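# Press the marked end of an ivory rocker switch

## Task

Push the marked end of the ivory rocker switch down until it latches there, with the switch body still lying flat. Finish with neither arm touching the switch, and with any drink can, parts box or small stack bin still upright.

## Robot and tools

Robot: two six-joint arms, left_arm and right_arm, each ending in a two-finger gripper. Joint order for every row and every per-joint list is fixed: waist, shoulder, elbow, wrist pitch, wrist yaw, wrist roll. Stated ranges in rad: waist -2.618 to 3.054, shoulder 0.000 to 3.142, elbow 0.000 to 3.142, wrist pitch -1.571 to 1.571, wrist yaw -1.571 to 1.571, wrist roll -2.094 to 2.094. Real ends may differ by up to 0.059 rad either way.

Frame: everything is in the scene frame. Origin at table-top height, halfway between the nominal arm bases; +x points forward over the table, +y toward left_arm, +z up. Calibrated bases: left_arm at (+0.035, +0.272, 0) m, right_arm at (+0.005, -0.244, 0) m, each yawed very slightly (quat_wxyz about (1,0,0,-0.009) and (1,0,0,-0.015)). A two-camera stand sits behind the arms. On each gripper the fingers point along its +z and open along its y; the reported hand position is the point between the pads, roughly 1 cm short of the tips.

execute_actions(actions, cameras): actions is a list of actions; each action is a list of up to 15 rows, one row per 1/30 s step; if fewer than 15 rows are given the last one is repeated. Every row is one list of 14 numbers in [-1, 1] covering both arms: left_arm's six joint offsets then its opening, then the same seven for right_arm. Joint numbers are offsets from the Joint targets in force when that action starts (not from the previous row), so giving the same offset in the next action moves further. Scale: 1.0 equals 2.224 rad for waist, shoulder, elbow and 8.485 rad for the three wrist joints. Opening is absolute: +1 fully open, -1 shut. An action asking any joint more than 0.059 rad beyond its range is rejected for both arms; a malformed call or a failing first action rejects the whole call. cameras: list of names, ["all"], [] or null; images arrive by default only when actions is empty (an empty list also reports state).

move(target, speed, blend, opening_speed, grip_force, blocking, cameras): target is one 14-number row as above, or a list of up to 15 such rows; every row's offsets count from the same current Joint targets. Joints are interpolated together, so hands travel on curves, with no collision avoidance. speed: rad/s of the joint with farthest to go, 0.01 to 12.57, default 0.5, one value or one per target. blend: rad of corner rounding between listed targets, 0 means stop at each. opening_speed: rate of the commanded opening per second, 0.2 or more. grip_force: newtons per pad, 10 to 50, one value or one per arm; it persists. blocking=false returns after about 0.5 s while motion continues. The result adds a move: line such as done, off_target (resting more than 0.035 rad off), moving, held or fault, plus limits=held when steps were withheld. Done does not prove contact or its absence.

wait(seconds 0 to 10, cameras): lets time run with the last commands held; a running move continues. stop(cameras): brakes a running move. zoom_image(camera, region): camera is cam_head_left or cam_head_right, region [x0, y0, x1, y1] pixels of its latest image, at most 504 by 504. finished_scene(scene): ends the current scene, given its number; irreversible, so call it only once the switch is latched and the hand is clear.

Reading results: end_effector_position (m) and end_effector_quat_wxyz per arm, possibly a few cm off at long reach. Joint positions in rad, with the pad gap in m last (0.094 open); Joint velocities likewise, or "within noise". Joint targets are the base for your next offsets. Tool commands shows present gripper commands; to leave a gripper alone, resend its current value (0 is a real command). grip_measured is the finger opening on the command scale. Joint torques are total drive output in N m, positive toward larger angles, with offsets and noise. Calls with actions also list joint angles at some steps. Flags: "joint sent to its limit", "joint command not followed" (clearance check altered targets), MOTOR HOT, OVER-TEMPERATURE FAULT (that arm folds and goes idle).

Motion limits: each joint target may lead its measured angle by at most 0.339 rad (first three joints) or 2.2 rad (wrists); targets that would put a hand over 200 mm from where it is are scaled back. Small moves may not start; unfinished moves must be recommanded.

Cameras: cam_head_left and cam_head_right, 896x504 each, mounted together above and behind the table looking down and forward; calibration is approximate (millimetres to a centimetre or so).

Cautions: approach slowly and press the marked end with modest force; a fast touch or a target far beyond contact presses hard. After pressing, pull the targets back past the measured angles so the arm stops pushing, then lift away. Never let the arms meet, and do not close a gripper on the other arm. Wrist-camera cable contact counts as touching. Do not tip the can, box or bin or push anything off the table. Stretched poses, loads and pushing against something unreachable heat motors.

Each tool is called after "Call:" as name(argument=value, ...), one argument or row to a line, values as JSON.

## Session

Call:
execute_actions(
  actions=[],
)

Call:
zoom_image(
  camera="cam_head_left",
  region=[180, 230, 420, 440],
)

Call:
zoom_image(
  camera="cam_head_left",
  region=[420, 230, 660, 440],
)

Scene clock: 0.00 s.
left_arm: end_effector_position=(+0.4273, +0.2847, +0.1115) grip_measured=+1.000 end_effector_quat_wxyz=(+0.604, -0.041, +0.796, +0.012) | right_arm: end_effector_position=(+0.4166, -0.2796, +0.1148) grip_measured=+1.000 end_effector_quat_wxyz=(+0.620, +0.064, +0.780, -0.054)
Joint positions: left_arm=[0.015 1.501 0.327 0.9 -0.072 -0.052 0.094] | right_arm=[-0.001 1.617 0.385 1.003 0.134 0.026 0.094]
Joint velocities: within noise
Joint torques (N m): no reading
Heat: left arm: 24 °C; right arm: 28 °C.
Joint targets: left_arm=[0.015 1.492 0.336 0.909 -0.072 -0.052] | right_arm=[-0.001 1.609 0.393 1.009 0.134 0.026]
Tool commands: left_gripper/opening=+1.0 right_gripper/opening=+1.0

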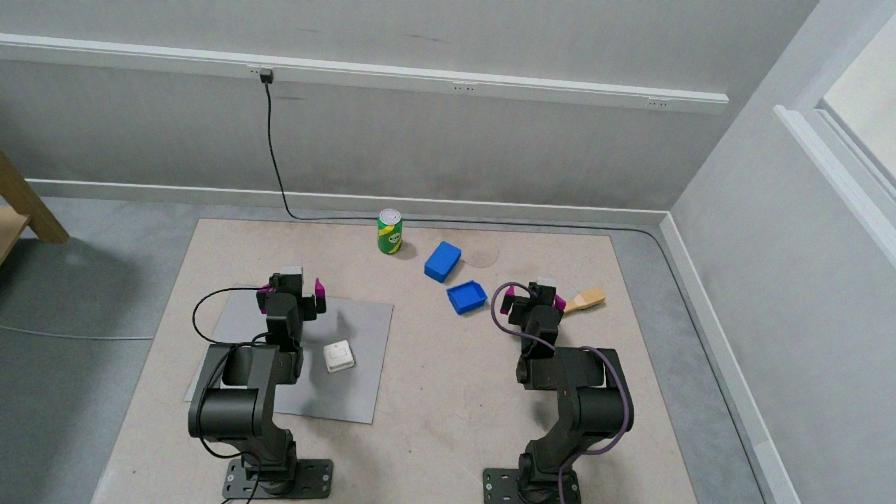

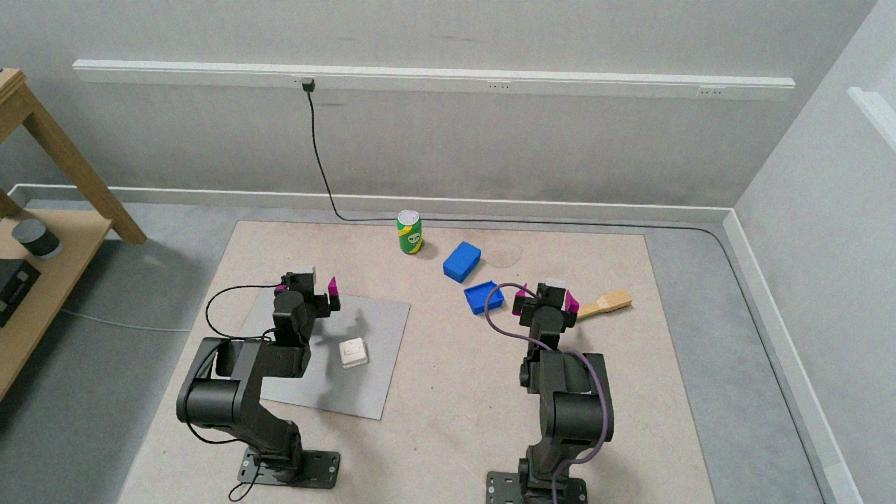

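Scaled by 2.100 from the camera's 896x504 image, which has a finer 1280x720 frame.

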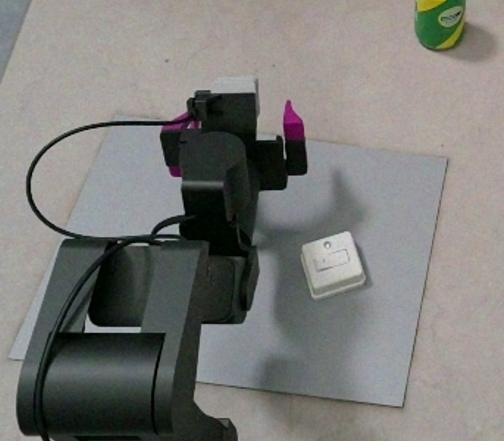

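Scaled by 2.100 from the camera's 896x504 image, which has a finer 1280x720 frame.

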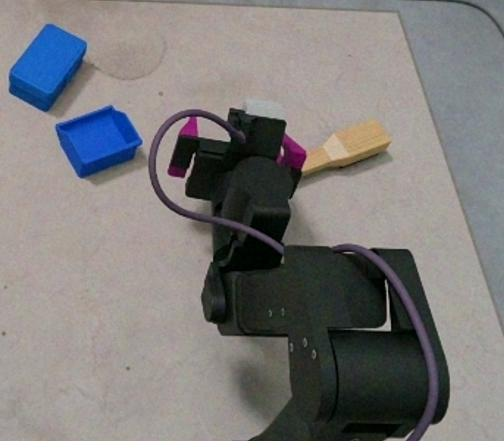

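Call:
zoom_image(
  camera="cam_head_left",
  region=[318, 335, 358, 375],
)

Call:
zoom_image(
  camera="cam_head_right",
  region=[334, 333, 374, 373],
)

Scaled by 12.600 from the camera's 896x504 image, which has a finer 1280x720 frame.

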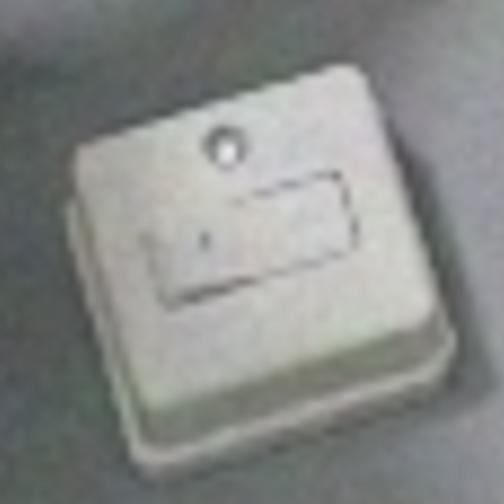

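Scaled by 12.600 from the camera's 896x504 image, which has a finer 1280x720 frame.

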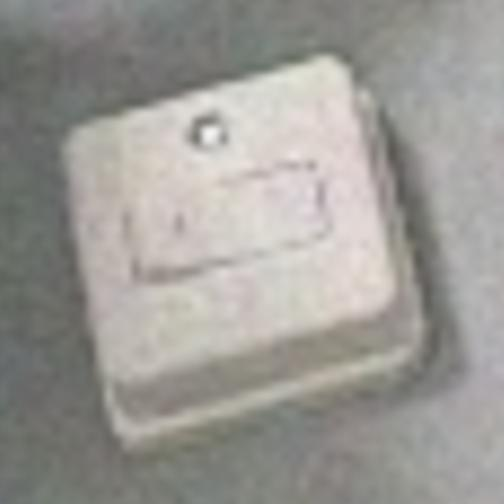

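Call:
move(
  target=[
    [0,-0.1538,0,0,0,0,-1,0,0,0,0,0,0,1],
    [0.00585,0.01079,0.39388,-0.25575,0.06294,0.00613,-1,0,0,0,0,0,0,1],
    [0.00585,0.02878,0.29721,-0.2264,0.06294,0.00613,-1,0,0,0,0,0,0,1],
  ],
  blend=[0.12,0.05,0],
  cameras=["all"],
  speed=[0.8,0.8,0.25],
)

Call:
zoom_image(
  camera="cam_head_left",
  region=[312, 325, 362, 375],
)

Call:
zoom_image(
  camera="cam_head_right",
  region=[328, 325, 378, 375],
)

Scene clock: 20.27 s.
left_arm: end_effector_position=(+0.2887, +0.1964, +0.0736) grip_measured=-0.995 end_effector_quat_wxyz=(-0.002, -0.009, +0.976, -0.220) | right_arm: end_effector_position=(+0.4166, -0.2796, +0.1147) grip_measured=+1.000 end_effector_quat_wxyz=(+0.620, +0.064, +0.780, -0.054)
Joint positions: left_arm=[0.021 1.546 1 -1.026 0.443 -0.016 0] | right_arm=[-0.001 1.617 0.385 1.002 0.134 0.026 0.094]
Joint torques (N m): left_arm=[0.5 -4.38 6.15 0.67 0.53 0.15] | right_arm=[0.01 -5.31 5.97 2.14 0.01 -0.03]
Heat: left arm: 26 °C; right arm: 31 °C.
Joint targets: left_arm=[0.028 1.556 0.997 -1.011 0.462 -0.001] | right_arm=[-0.001 1.609 0.393 1.009 0.134 0.026]
move: done

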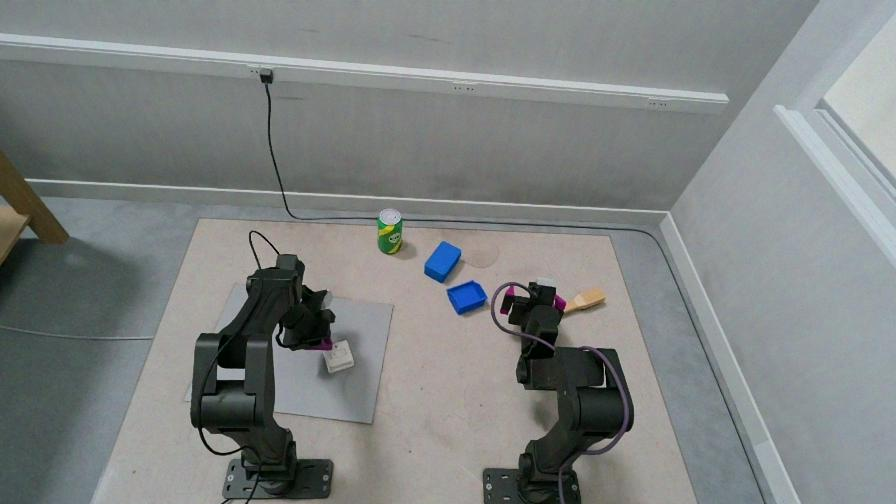

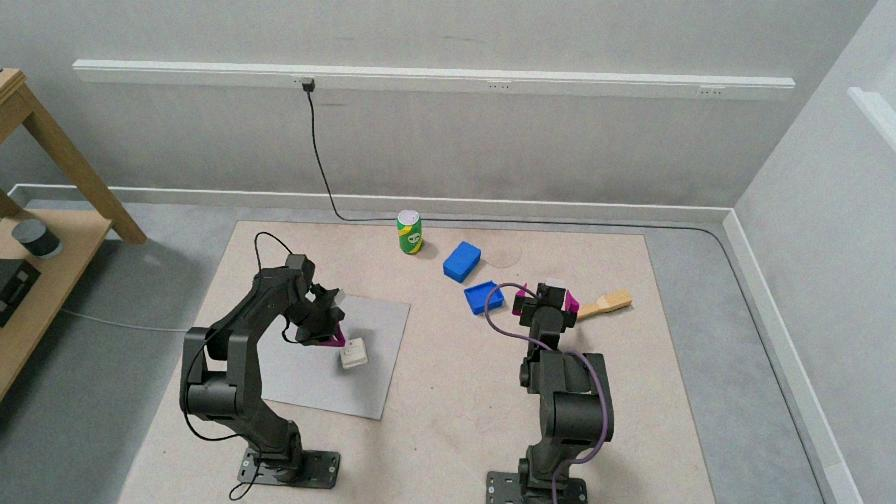

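Scaled by 10.080 from the camera's 896x504 image, which has a finer 1280x720 frame.

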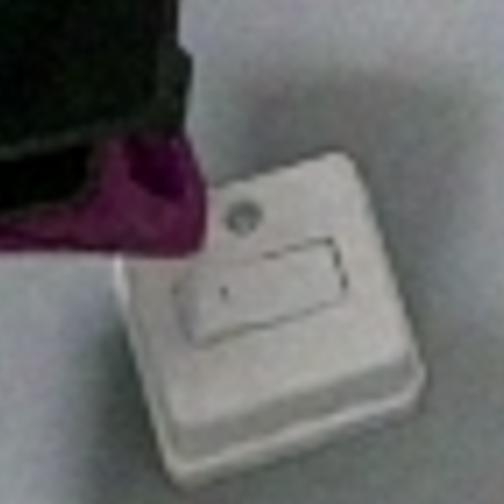

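Scaled by 10.080 from the camera's 896x504 image, which has a finer 1280x720 frame.

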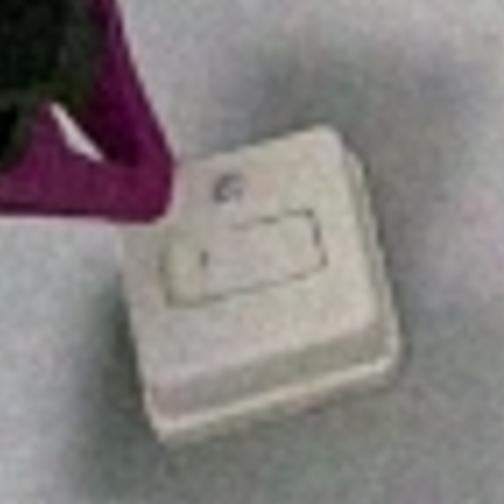

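Call:
move(
  target=[-0.0027,0.00877,-0.02891,0.0099,0,0,-1,0,0,0,0,0,0,1],
  cameras=["all"],
  speed=0.1,
)

Call:
zoom_image(
  camera="cam_head_left",
  region=[312, 325, 362, 375],
)

Call:
zoom_image(
  camera="cam_head_right",
  region=[328, 325, 378, 375],
)

Scene clock: 33.23 s.
left_arm: end_effector_position=(+0.2872, +0.1964, +0.0545) grip_measured=-0.995 end_effector_quat_wxyz=(+0.000, -0.009, +0.975, -0.220) | right_arm: end_effector_position=(+0.4166, -0.2796, +0.1147) grip_measured=+1.000 end_effector_quat_wxyz=(+0.620, +0.064, +0.780, -0.054)
Joint positions: left_arm=[0.021 1.563 0.937 -0.942 0.443 -0.016 0] | right_arm=[-0.001 1.617 0.385 1.002 0.134 0.026 0.094]
Joint torques (N m): left_arm=[0.1 -4.3 5.9 0.65 0.53 0.11] | right_arm=[-0.01 -5.31 5.96 2.15 0.01 -0.02]
Heat: left arm: 26 °C; right arm: 32 °C.
Joint targets: left_arm=[0.022 1.576 0.933 -0.928 0.462 -0.001] | right_arm=[-0.001 1.609 0.393 1.009 0.134 0.026]
move: done

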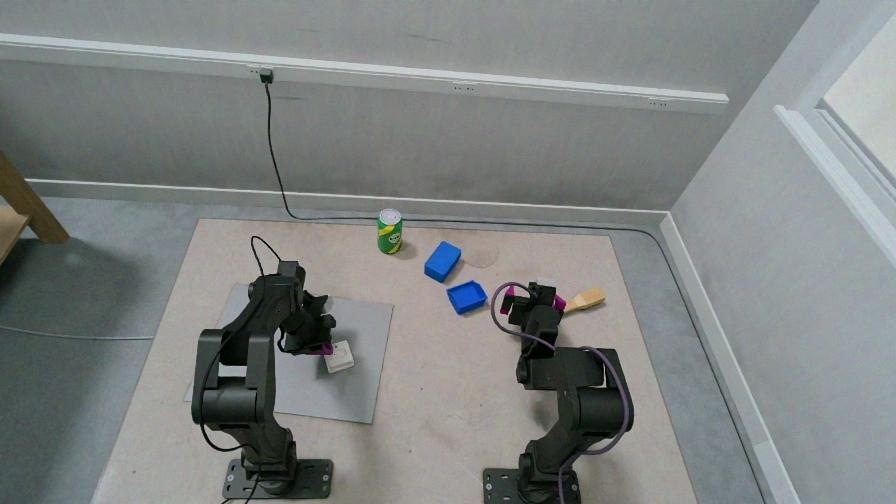

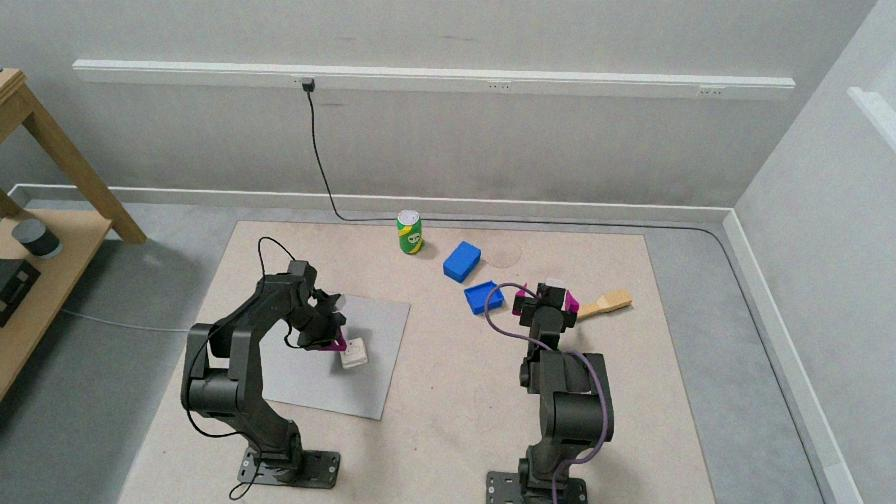

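Scaled by 10.080 from the camera's 896x504 image, which has a finer 1280x720 frame.

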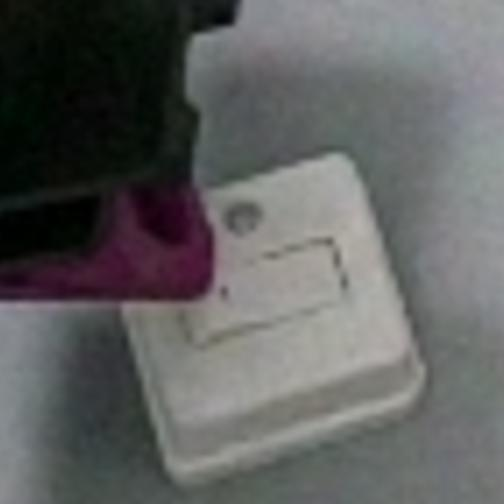

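Scaled by 10.080 from the camera's 896x504 image, which has a finer 1280x720 frame.

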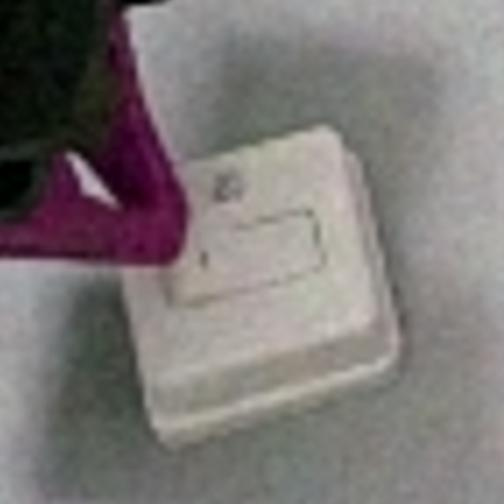

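Call:
move(
  target=[
    [-0.0054,0.00252,-0.01075,0.00315,0,0,-1,0,0,0,0,0,0,1],
    [-0.0054,0.01439,-0.02752,0.01065,0,0,-1,0,0,0,0,0,0,1],
  ],
  blend=[0.008,0],
  cameras=["all"],
  speed=[0.04,0.04],
)

Call:
zoom_image(
  camera="cam_head_left",
  region=[312, 325, 362, 375],
)

Call:
zoom_image(
  camera="cam_head_right",
  region=[328, 325, 378, 375],
)

Scene clock: 43.40 s.
left_arm: end_effector_position=(+0.2853, +0.1918, +0.0376) grip_measured=-0.995 end_effector_quat_wxyz=(-0.001, -0.007, +0.973, -0.231) | right_arm: end_effector_position=(+0.4166, -0.2796, +0.1147) grip_measured=+1.000 end_effector_quat_wxyz=(+0.620, +0.064, +0.780, -0.054)
Joint positions: left_arm=[0.017 1.59 0.883 -0.861 0.465 -0.015 0] | right_arm=[-0.001 1.617 0.385 1.002 0.134 0.026 0.094]
Joint torques (N m): left_arm=[-0.65 -3.78 5.08 0.79 0.26 0.13] | right_arm=[-0.01 -5.31 5.96 2.14 0.02 -0.03]
Heat: left arm: 26 °C; right arm: 33 °C.
Joint targets: left_arm=[0.010 1.608 0.871 -0.837 0.462 -0.001] | right_arm=[-0.001 1.609 0.393 1.009 0.134 0.026]
move: done

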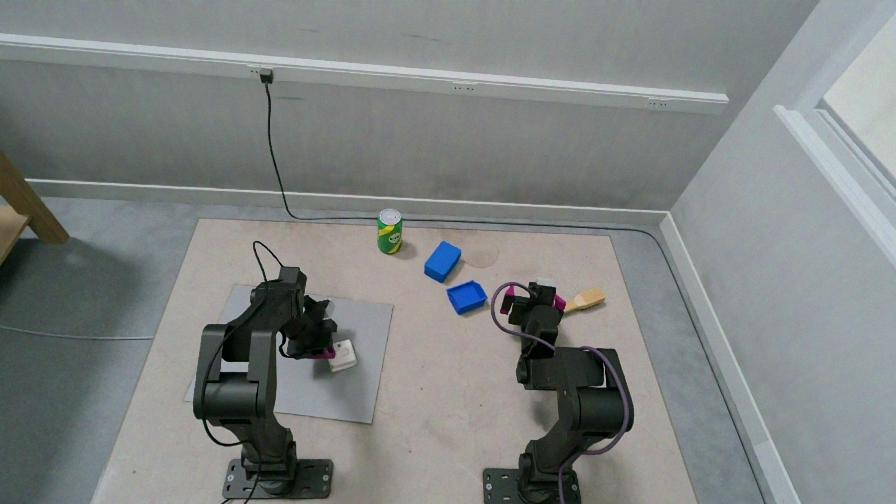

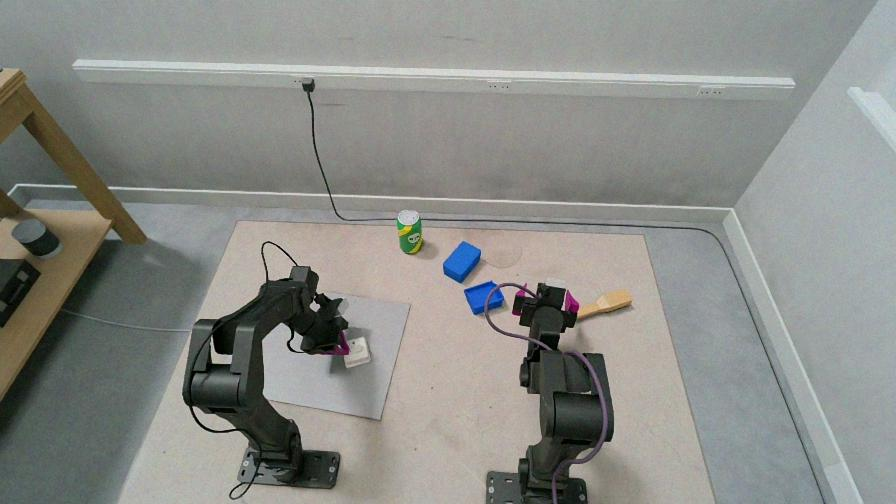

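Scaled by 10.080 from the camera's 896x504 image, which has a finer 1280x720 frame.

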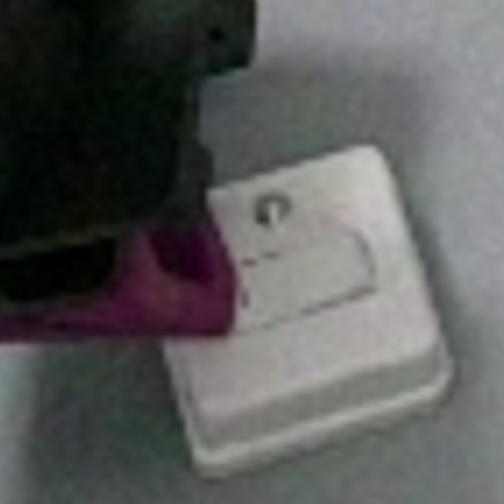

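Scaled by 10.080 from the camera's 896x504 image, which has a finer 1280x720 frame.

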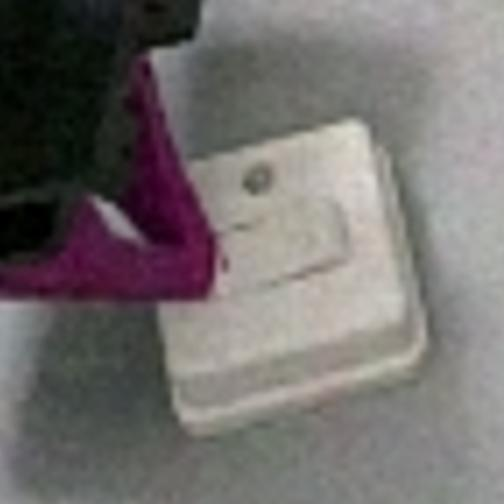

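Call:
move(
  target=[0,-0.02338,0.05666,-0.02051,0,0,-1,0,0,0,0,0,0,1],
  cameras=["all"],
  speed=0.12,
)

Call:
zoom_image(
  camera="cam_head_left",
  region=[312, 325, 362, 375],
)

Call:
zoom_image(
  camera="cam_head_right",
  region=[328, 325, 378, 375],
)

Scene clock: 47.60 s.
left_arm: end_effector_position=(+0.2825, +0.1923, +0.0584) grip_measured=-0.995 end_effector_quat_wxyz=(-0.026, -0.013, +0.973, -0.229) | right_arm: end_effector_position=(+0.4166, -0.2796, +0.1147) grip_measured=+1.000 end_effector_quat_wxyz=(+0.620, +0.064, +0.780, -0.054)
Joint positions: left_arm=[0.017 1.59 0.973 -1.004 0.462 -0.015 0] | right_arm=[-0.001 1.617 0.385 1.002 0.134 0.026 0.094]
Joint torques (N m): left_arm=[-0.54 -8.13 8.73 0.34 0.31 0.13] | right_arm=[-0.01 -5.31 5.97 2.14 0.02 -0.03]
Heat: left arm: 26 °C; right arm: 33 °C.
Joint targets: left_arm=[0.010 1.556 0.997 -1.011 0.462 -0.001] | right_arm=[-0.001 1.609 0.393 1.009 0.134 0.026]
move: done

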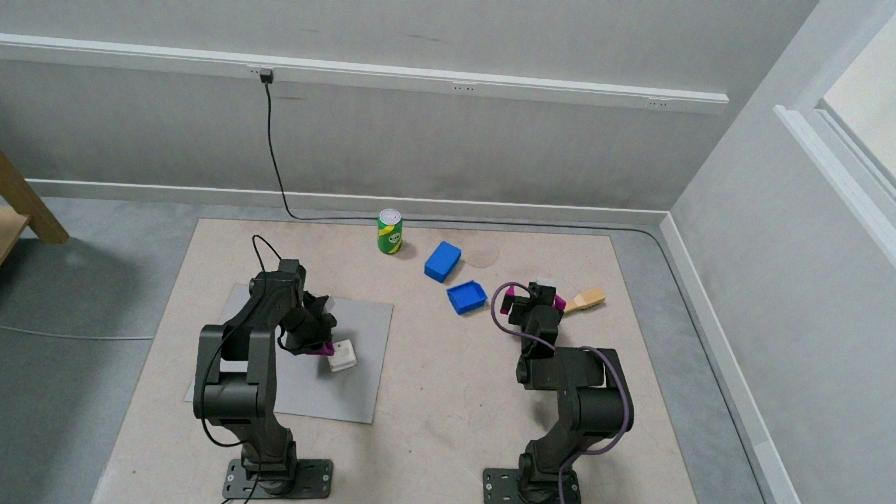

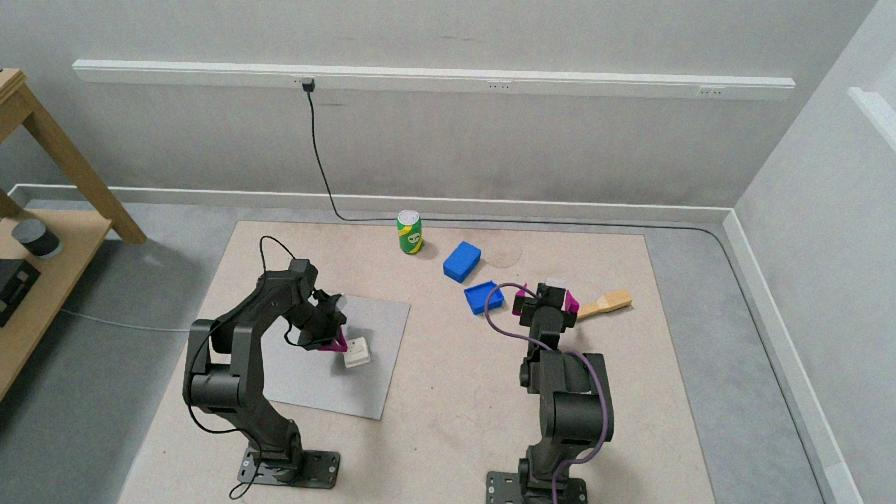

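Scaled by 10.080 from the camera's 896x504 image, which has a finer 1280x720 frame.

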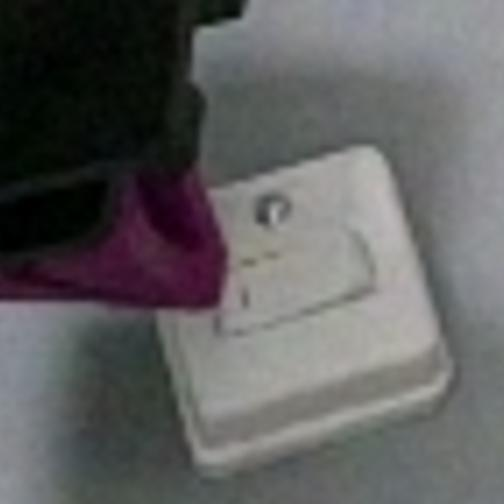

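Scaled by 10.080 from the camera's 896x504 image, which has a finer 1280x720 frame.

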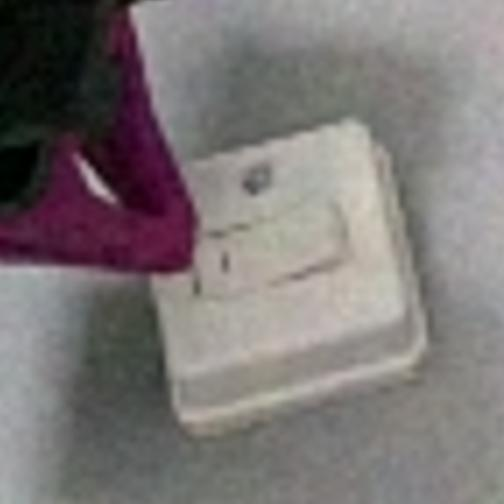

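Call:
move(
  target=[0,-0.018,0.0967,-0.02946,0,0,-1,0,0,0,0,0,0,1],
  cameras=["all"],
  speed=0.3,
)

Call:
zoom_image(
  camera="cam_head_left",
  region=[318, 330, 363, 375],
)

Call:
zoom_image(
  camera="cam_head_right",
  region=[335, 328, 380, 373],
)

Scene clock: 53.90 s.
left_arm: end_effector_position=(+0.2895, +0.1925, +0.1218) grip_measured=-0.995 end_effector_quat_wxyz=(-0.020, -0.012, +0.973, -0.228) | right_arm: end_effector_position=(+0.4166, -0.2796, +0.1147) grip_measured=+1.000 end_effector_quat_wxyz=(+0.620, +0.064, +0.780, -0.054)
Joint positions: left_arm=[0.017 1.545 1.189 -1.253 0.461 -0.015 0] | right_arm=[-0.001 1.617 0.385 1.002 0.134 0.026 0.094]
Joint torques (N m): left_arm=[-0.75 -7.79 8.8 0.37 0.3 0.11] | right_arm=[-0.01 -5.31 5.97 2.14 0.02 -0.02]
Heat: left arm: 27 °C; right arm: 33 °C.
Joint targets: left_arm=[0.010 1.516 1.213 -1.261 0.462 -0.001] | right_arm=[-0.001 1.609 0.393 1.009 0.134 0.026]
move: done

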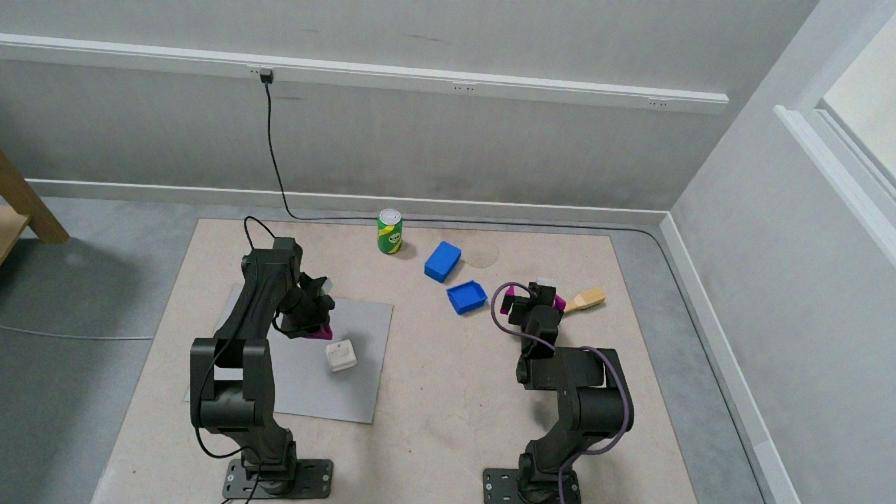

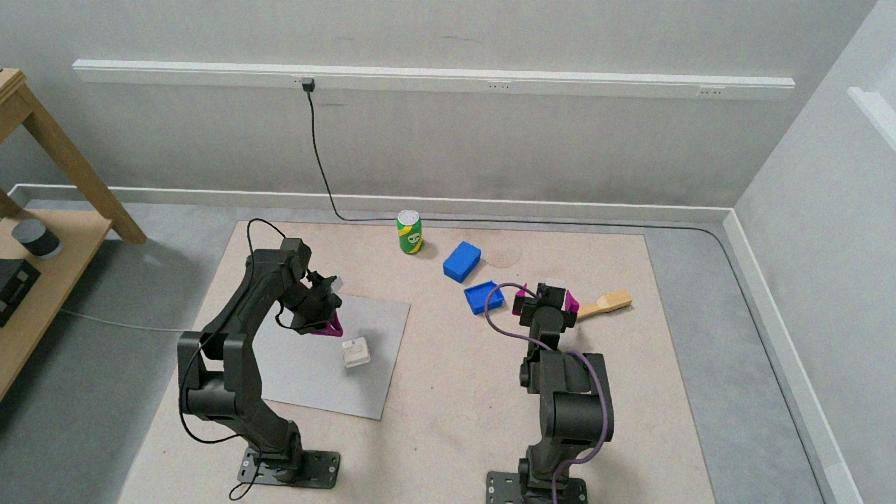

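Scaled by 11.200 from the camera's 896x504 image, which has a finer 1280x720 frame.

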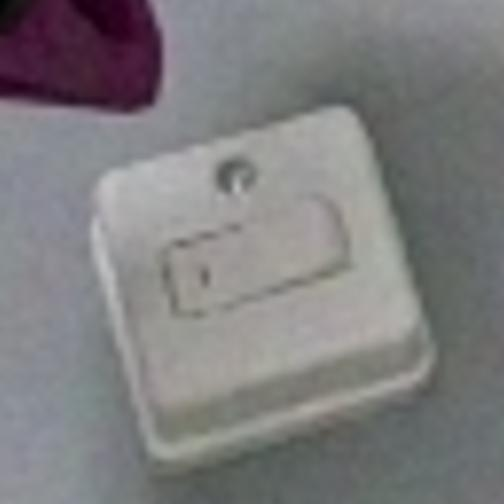

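Scaled by 11.200 from the camera's 896x504 image, which has a finer 1280x720 frame.

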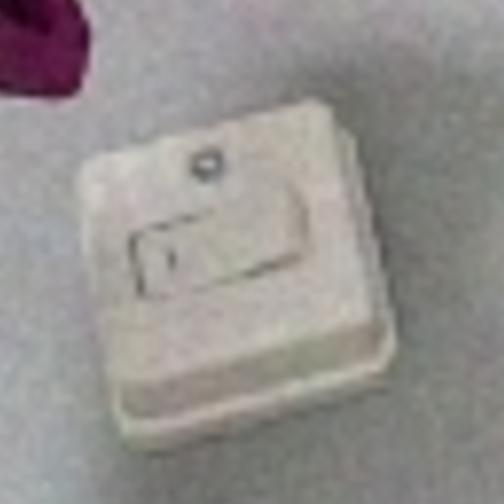

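Call:
finished_scene(
  scene=3,
)

The scene is finished: the task was done.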